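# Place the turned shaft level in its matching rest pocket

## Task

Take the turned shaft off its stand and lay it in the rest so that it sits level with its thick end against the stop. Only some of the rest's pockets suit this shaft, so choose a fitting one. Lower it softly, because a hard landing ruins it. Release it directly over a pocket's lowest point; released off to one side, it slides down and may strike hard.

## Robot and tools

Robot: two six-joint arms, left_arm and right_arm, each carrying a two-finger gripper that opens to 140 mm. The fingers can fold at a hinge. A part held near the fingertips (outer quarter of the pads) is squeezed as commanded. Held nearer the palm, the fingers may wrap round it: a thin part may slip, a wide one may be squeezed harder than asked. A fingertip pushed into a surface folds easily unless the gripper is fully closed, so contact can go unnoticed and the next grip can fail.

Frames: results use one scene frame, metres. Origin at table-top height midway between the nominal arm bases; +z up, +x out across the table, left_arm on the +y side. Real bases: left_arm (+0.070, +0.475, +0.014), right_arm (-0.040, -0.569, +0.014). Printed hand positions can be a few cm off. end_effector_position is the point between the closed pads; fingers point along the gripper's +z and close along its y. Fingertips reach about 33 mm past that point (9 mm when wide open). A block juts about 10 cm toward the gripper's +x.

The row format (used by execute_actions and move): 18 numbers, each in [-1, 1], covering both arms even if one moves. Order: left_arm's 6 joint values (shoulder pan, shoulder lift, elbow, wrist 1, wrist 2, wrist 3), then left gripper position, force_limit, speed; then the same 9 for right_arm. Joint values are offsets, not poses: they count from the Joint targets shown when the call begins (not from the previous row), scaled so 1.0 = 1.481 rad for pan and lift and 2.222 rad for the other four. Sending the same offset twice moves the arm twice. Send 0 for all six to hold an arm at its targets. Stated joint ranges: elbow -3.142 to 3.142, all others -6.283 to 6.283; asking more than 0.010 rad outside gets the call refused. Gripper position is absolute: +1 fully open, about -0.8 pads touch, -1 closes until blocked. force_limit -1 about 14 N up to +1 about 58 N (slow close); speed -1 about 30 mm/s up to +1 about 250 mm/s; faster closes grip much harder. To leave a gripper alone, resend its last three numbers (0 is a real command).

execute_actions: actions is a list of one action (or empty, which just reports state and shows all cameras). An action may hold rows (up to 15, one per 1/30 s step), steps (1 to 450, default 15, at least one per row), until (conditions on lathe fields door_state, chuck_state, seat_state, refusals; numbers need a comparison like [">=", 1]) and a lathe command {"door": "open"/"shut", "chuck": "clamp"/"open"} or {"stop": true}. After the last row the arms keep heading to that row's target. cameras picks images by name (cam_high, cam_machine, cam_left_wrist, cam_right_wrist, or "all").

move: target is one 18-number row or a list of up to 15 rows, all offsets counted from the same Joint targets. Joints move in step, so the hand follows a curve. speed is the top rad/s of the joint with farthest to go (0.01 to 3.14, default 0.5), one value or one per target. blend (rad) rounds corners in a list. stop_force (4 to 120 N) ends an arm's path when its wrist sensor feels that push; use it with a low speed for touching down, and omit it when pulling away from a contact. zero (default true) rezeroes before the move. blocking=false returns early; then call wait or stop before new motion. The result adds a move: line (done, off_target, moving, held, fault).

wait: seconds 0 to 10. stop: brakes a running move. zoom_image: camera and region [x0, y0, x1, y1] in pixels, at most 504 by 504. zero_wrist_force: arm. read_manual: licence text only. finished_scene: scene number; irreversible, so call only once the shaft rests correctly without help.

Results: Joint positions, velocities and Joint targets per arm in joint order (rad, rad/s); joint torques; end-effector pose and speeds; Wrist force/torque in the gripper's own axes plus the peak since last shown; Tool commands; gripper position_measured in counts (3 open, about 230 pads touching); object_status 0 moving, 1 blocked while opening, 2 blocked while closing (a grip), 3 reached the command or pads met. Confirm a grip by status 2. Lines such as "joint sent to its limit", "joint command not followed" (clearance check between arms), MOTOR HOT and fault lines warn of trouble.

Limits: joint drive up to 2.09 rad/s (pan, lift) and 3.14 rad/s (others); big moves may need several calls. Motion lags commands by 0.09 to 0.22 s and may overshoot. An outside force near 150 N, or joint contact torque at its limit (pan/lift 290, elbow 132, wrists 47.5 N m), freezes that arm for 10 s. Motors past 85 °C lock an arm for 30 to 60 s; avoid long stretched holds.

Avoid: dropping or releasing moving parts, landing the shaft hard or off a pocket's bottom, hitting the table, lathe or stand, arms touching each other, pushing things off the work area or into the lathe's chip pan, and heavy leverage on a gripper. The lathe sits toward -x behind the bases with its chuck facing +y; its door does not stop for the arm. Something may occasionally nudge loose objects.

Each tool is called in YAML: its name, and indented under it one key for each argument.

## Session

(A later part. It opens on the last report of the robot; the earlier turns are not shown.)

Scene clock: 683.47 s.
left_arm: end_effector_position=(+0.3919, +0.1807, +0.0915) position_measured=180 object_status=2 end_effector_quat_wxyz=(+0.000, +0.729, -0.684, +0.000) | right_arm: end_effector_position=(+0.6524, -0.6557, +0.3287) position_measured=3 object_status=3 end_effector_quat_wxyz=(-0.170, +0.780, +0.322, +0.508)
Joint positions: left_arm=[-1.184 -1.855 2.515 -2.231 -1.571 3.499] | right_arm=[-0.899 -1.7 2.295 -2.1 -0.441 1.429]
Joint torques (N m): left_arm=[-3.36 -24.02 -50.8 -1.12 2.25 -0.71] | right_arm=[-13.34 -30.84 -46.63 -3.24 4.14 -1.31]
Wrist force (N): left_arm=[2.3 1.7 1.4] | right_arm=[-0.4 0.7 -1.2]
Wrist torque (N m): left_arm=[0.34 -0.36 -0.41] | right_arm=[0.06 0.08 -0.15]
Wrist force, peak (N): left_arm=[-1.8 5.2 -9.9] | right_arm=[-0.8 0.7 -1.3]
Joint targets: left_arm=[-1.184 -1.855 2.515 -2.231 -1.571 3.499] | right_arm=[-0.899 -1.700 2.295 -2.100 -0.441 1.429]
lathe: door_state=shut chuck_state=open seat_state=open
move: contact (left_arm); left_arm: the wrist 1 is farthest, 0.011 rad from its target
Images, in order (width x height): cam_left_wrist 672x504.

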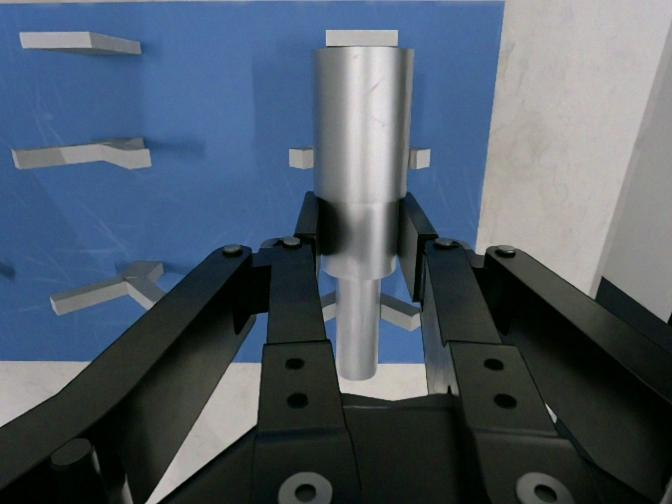

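move:
  target: [-0.0030,0.0058,-0.0024,-0.0016,0,-0.0020,-0.98,1,-1,0,0,0,0,0,0,1,-1,-1]
  speed: 0.01
  stop_force: 4
  cameras: ["cam_left_wrist"]

zoom_image:
  camera: "cam_left_wrist"
  region: [270, 0, 460, 150]

Scene clock: 721.73 s.
left_arm: end_effector_position=(+0.3921, +0.1780, +0.0916) position_measured=180 object_status=2 end_effector_quat_wxyz=(+0.000, +0.729, -0.684, +0.000) | right_arm: end_effector_position=(+0.6524, -0.6557, +0.3287) position_measured=3 object_status=3 end_effector_quat_wxyz=(-0.170, +0.780, +0.322, +0.508)
Joint positions: left_arm=[-1.186 -1.85 2.512 -2.233 -1.571 3.497] | right_arm=[-0.899 -1.7 2.295 -2.1 -0.441 1.429]
Joint torques (N m): left_arm=[11.11 -23.78 -31.76 -4.08 1.25 2.81] | right_arm=[-12.15 -28.31 -46.6 -3.39 4.02 -1.25]
Wrist force (N): left_arm=[-4.5 3.3 1.6] | right_arm=[-0.4 0.5 -1.0]
Wrist torque (N m): left_arm=[0.34 -0.42 -0.37] | right_arm=[0.04 0.07 -0.15]
Wrist force, peak (N): left_arm=[-14.6 5.4 -13.2] | right_arm=[-0.5 0.7 -1.3]
Joint targets: left_arm=[-1.186 -1.850 2.512 -2.233 -1.571 3.497] | right_arm=[-0.899 -1.700 2.295 -2.100 -0.441 1.429]
lathe: door_state=shut chuck_state=open seat_state=open
move: contact (left_arm)
Images, in order (width x height): cam_left_wrist 672x504.

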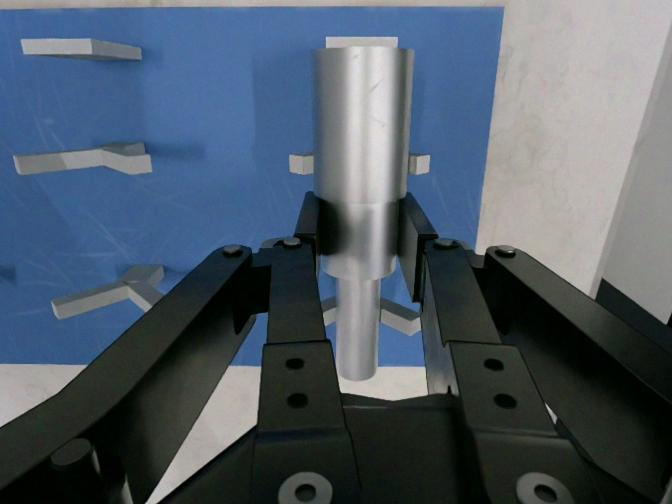

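Scaled by 2.653.

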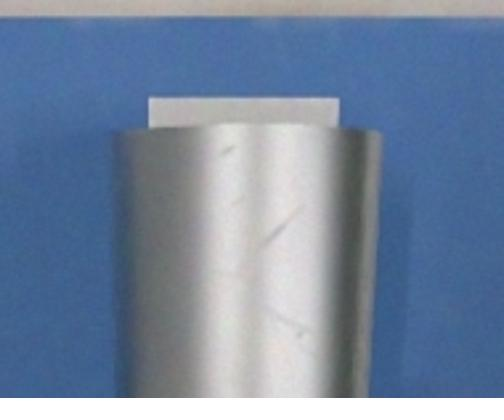

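move:
  target: [0,0.0017,0.0008,-0.0019,0,0,-0.98,1,-1,0,0,0,0,0,0,1,-1,-1]
  speed: 0.01
  stop_force: 6

Scene clock: 732.97 s.
left_arm: end_effector_position=(+0.3921, +0.1780, +0.0915) position_measured=180 object_status=2 end_effector_quat_wxyz=(+0.000, +0.729, -0.684, +0.000) | right_arm: end_effector_position=(+0.6524, -0.6557, +0.3287) position_measured=3 object_status=3 end_effector_quat_wxyz=(-0.170, +0.780, +0.322, +0.508)
Joint positions: left_arm=[-1.186 -1.85 2.512 -2.233 -1.571 3.497] | right_arm=[-0.899 -1.7 2.295 -2.1 -0.441 1.429]
Joint torques (N m): left_arm=[11.24 -15.54 -37.57 -3.29 -2.37 1.56] | right_arm=[-13.74 -30.4 -46.16 -3.13 4.17 -1.32]
Wrist force (N): left_arm=[-8.0 5.3 -10.7] | right_arm=[-0.6 0.5 -0.9]
Wrist torque (N m): left_arm=[0.21 -0.55 -0.39] | right_arm=[0.02 0.10 -0.16]
Wrist force, peak (N): left_arm=[-8.4 6.1 -10.5] | right_arm=[-0.6 0.3 -1.5]
Joint targets: left_arm=[-1.186 -1.850 2.512 -2.233 -1.571 3.497] | right_arm=[-0.899 -1.700 2.295 -2.100 -0.441 1.429]
lathe: door_state=shut chuck_state=open seat_state=open
move: contact (left_arm)

execute_actions:
  actions:
    - {"rows":[[0,0,0,0,0,0,0.1,-1,-1,0,0,0,0,0,0,1,-1,-1]],"steps":60}
  cameras: ["cam_left_wrist"]

zoom_image:
  camera: "cam_left_wrist"
  region: [270, 0, 460, 400]

Scene clock: 745.20 s.
left_arm: end_effector_position=(+0.3921, +0.1780, +0.0915) position_measured=117 object_status=3 end_effector_quat_wxyz=(+0.000, +0.729, -0.684, +0.000) | right_arm: end_effector_position=(+0.6524, -0.6557, +0.3287) position_measured=3 object_status=3 end_effector_quat_wxyz=(-0.170, +0.780, +0.322, +0.508)
Joint positions: left_arm=[-1.186 -1.85 2.512 -2.233 -1.571 3.497] | right_arm=[-0.899 -1.7 2.295 -2.1 -0.441 1.429]
Joint torques (N m): left_arm=[-5.09 -18.48 -50.2 -7.08 2.36 1.42] | right_arm=[-14.98 -28.43 -46.79 -3.45 3.95 -1.27]
Wrist force (N): left_arm=[-0.3 1.6 0.1] | right_arm=[-0.5 0.9 -1.1]
Wrist torque (N m): left_arm=[0.40 -0.26 -0.39] | right_arm=[0.12 0.07 -0.15]
Wrist force, peak (N): left_arm=[-6.3 4.8 -13.7] | right_arm=[-0.6 0.7 -1.3]
Joint targets: left_arm=[-1.186 -1.850 2.512 -2.233 -1.571 3.497] | right_arm=[-0.899 -1.700 2.295 -2.100 -0.441 1.429]
lathe: door_state=shut chuck_state=open seat_state=open
Images, in order (width x height): cam_left_wrist 672x504.

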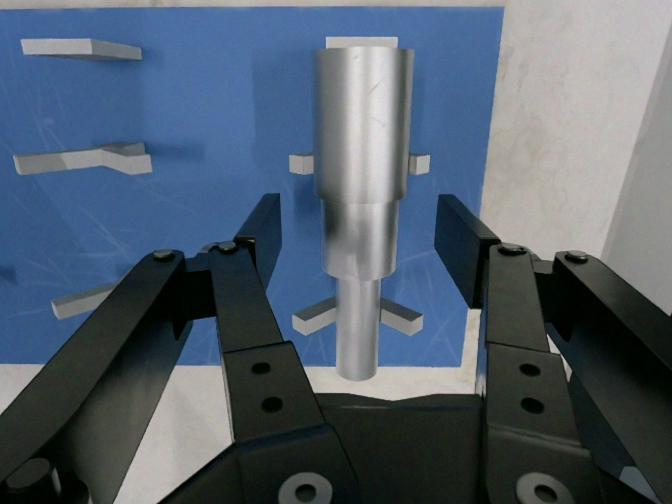

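Scaled by 1.260.

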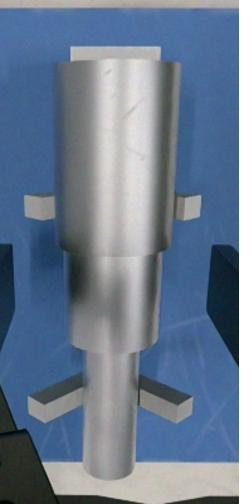

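move:
  target: [0,-0.1112,-0.0567,0.1310,0,0,0.1,-1,-1,0,0,0,0,0,0,1,-1,-1]
  speed: 0.3
  cameras: ["cam_left_wrist"]

zoom_image:
  camera: "cam_left_wrist"
  region: [270, 0, 460, 400]

Scene clock: 761.13 s.
left_arm: end_effector_position=(+0.3870, +0.1896, +0.1997) position_measured=117 object_status=3 end_effector_quat_wxyz=(+0.000, +0.729, -0.684, +0.000) | right_arm: end_effector_position=(+0.6524, -0.6557, +0.3287) position_measured=3 object_status=3 end_effector_quat_wxyz=(-0.170, +0.780, +0.322, +0.508)
Joint positions: left_arm=[-1.186 -2.015 2.386 -1.942 -1.571 3.497] | right_arm=[-0.899 -1.7 2.295 -2.1 -0.441 1.429]
Joint torques (N m): left_arm=[-5.09 -17.13 -57.1 -1.77 1.99 2.15] | right_arm=[-13.78 -29.01 -46.24 -3.38 4.34 -1.19]
Wrist force (N): left_arm=[-0.7 1.6 0.3] | right_arm=[-0.4 0.6 -1.0]
Wrist torque (N m): left_arm=[0.40 -0.17 -0.38] | right_arm=[0.04 0.04 -0.16]
Wrist force, peak (N): left_arm=[-1.1 2.3 -0.7] | right_arm=[-0.6 0.6 -1.4]
Joint targets: left_arm=[-1.186 -2.015 2.386 -1.942 -1.571 3.497] | right_arm=[-0.899 -1.700 2.295 -2.100 -0.441 1.429]
lathe: door_state=shut chuck_state=open seat_state=open
move: done
Images, in order (width x height): cam_left_wrist 672x504.

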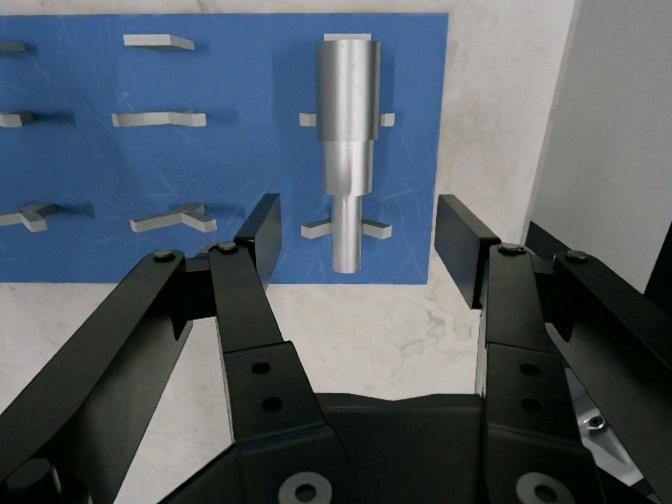

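Scaled by 1.260.

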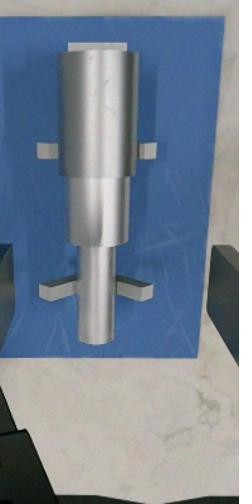

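finished_scene:
  scene: 1

The scene is finished: the task was done.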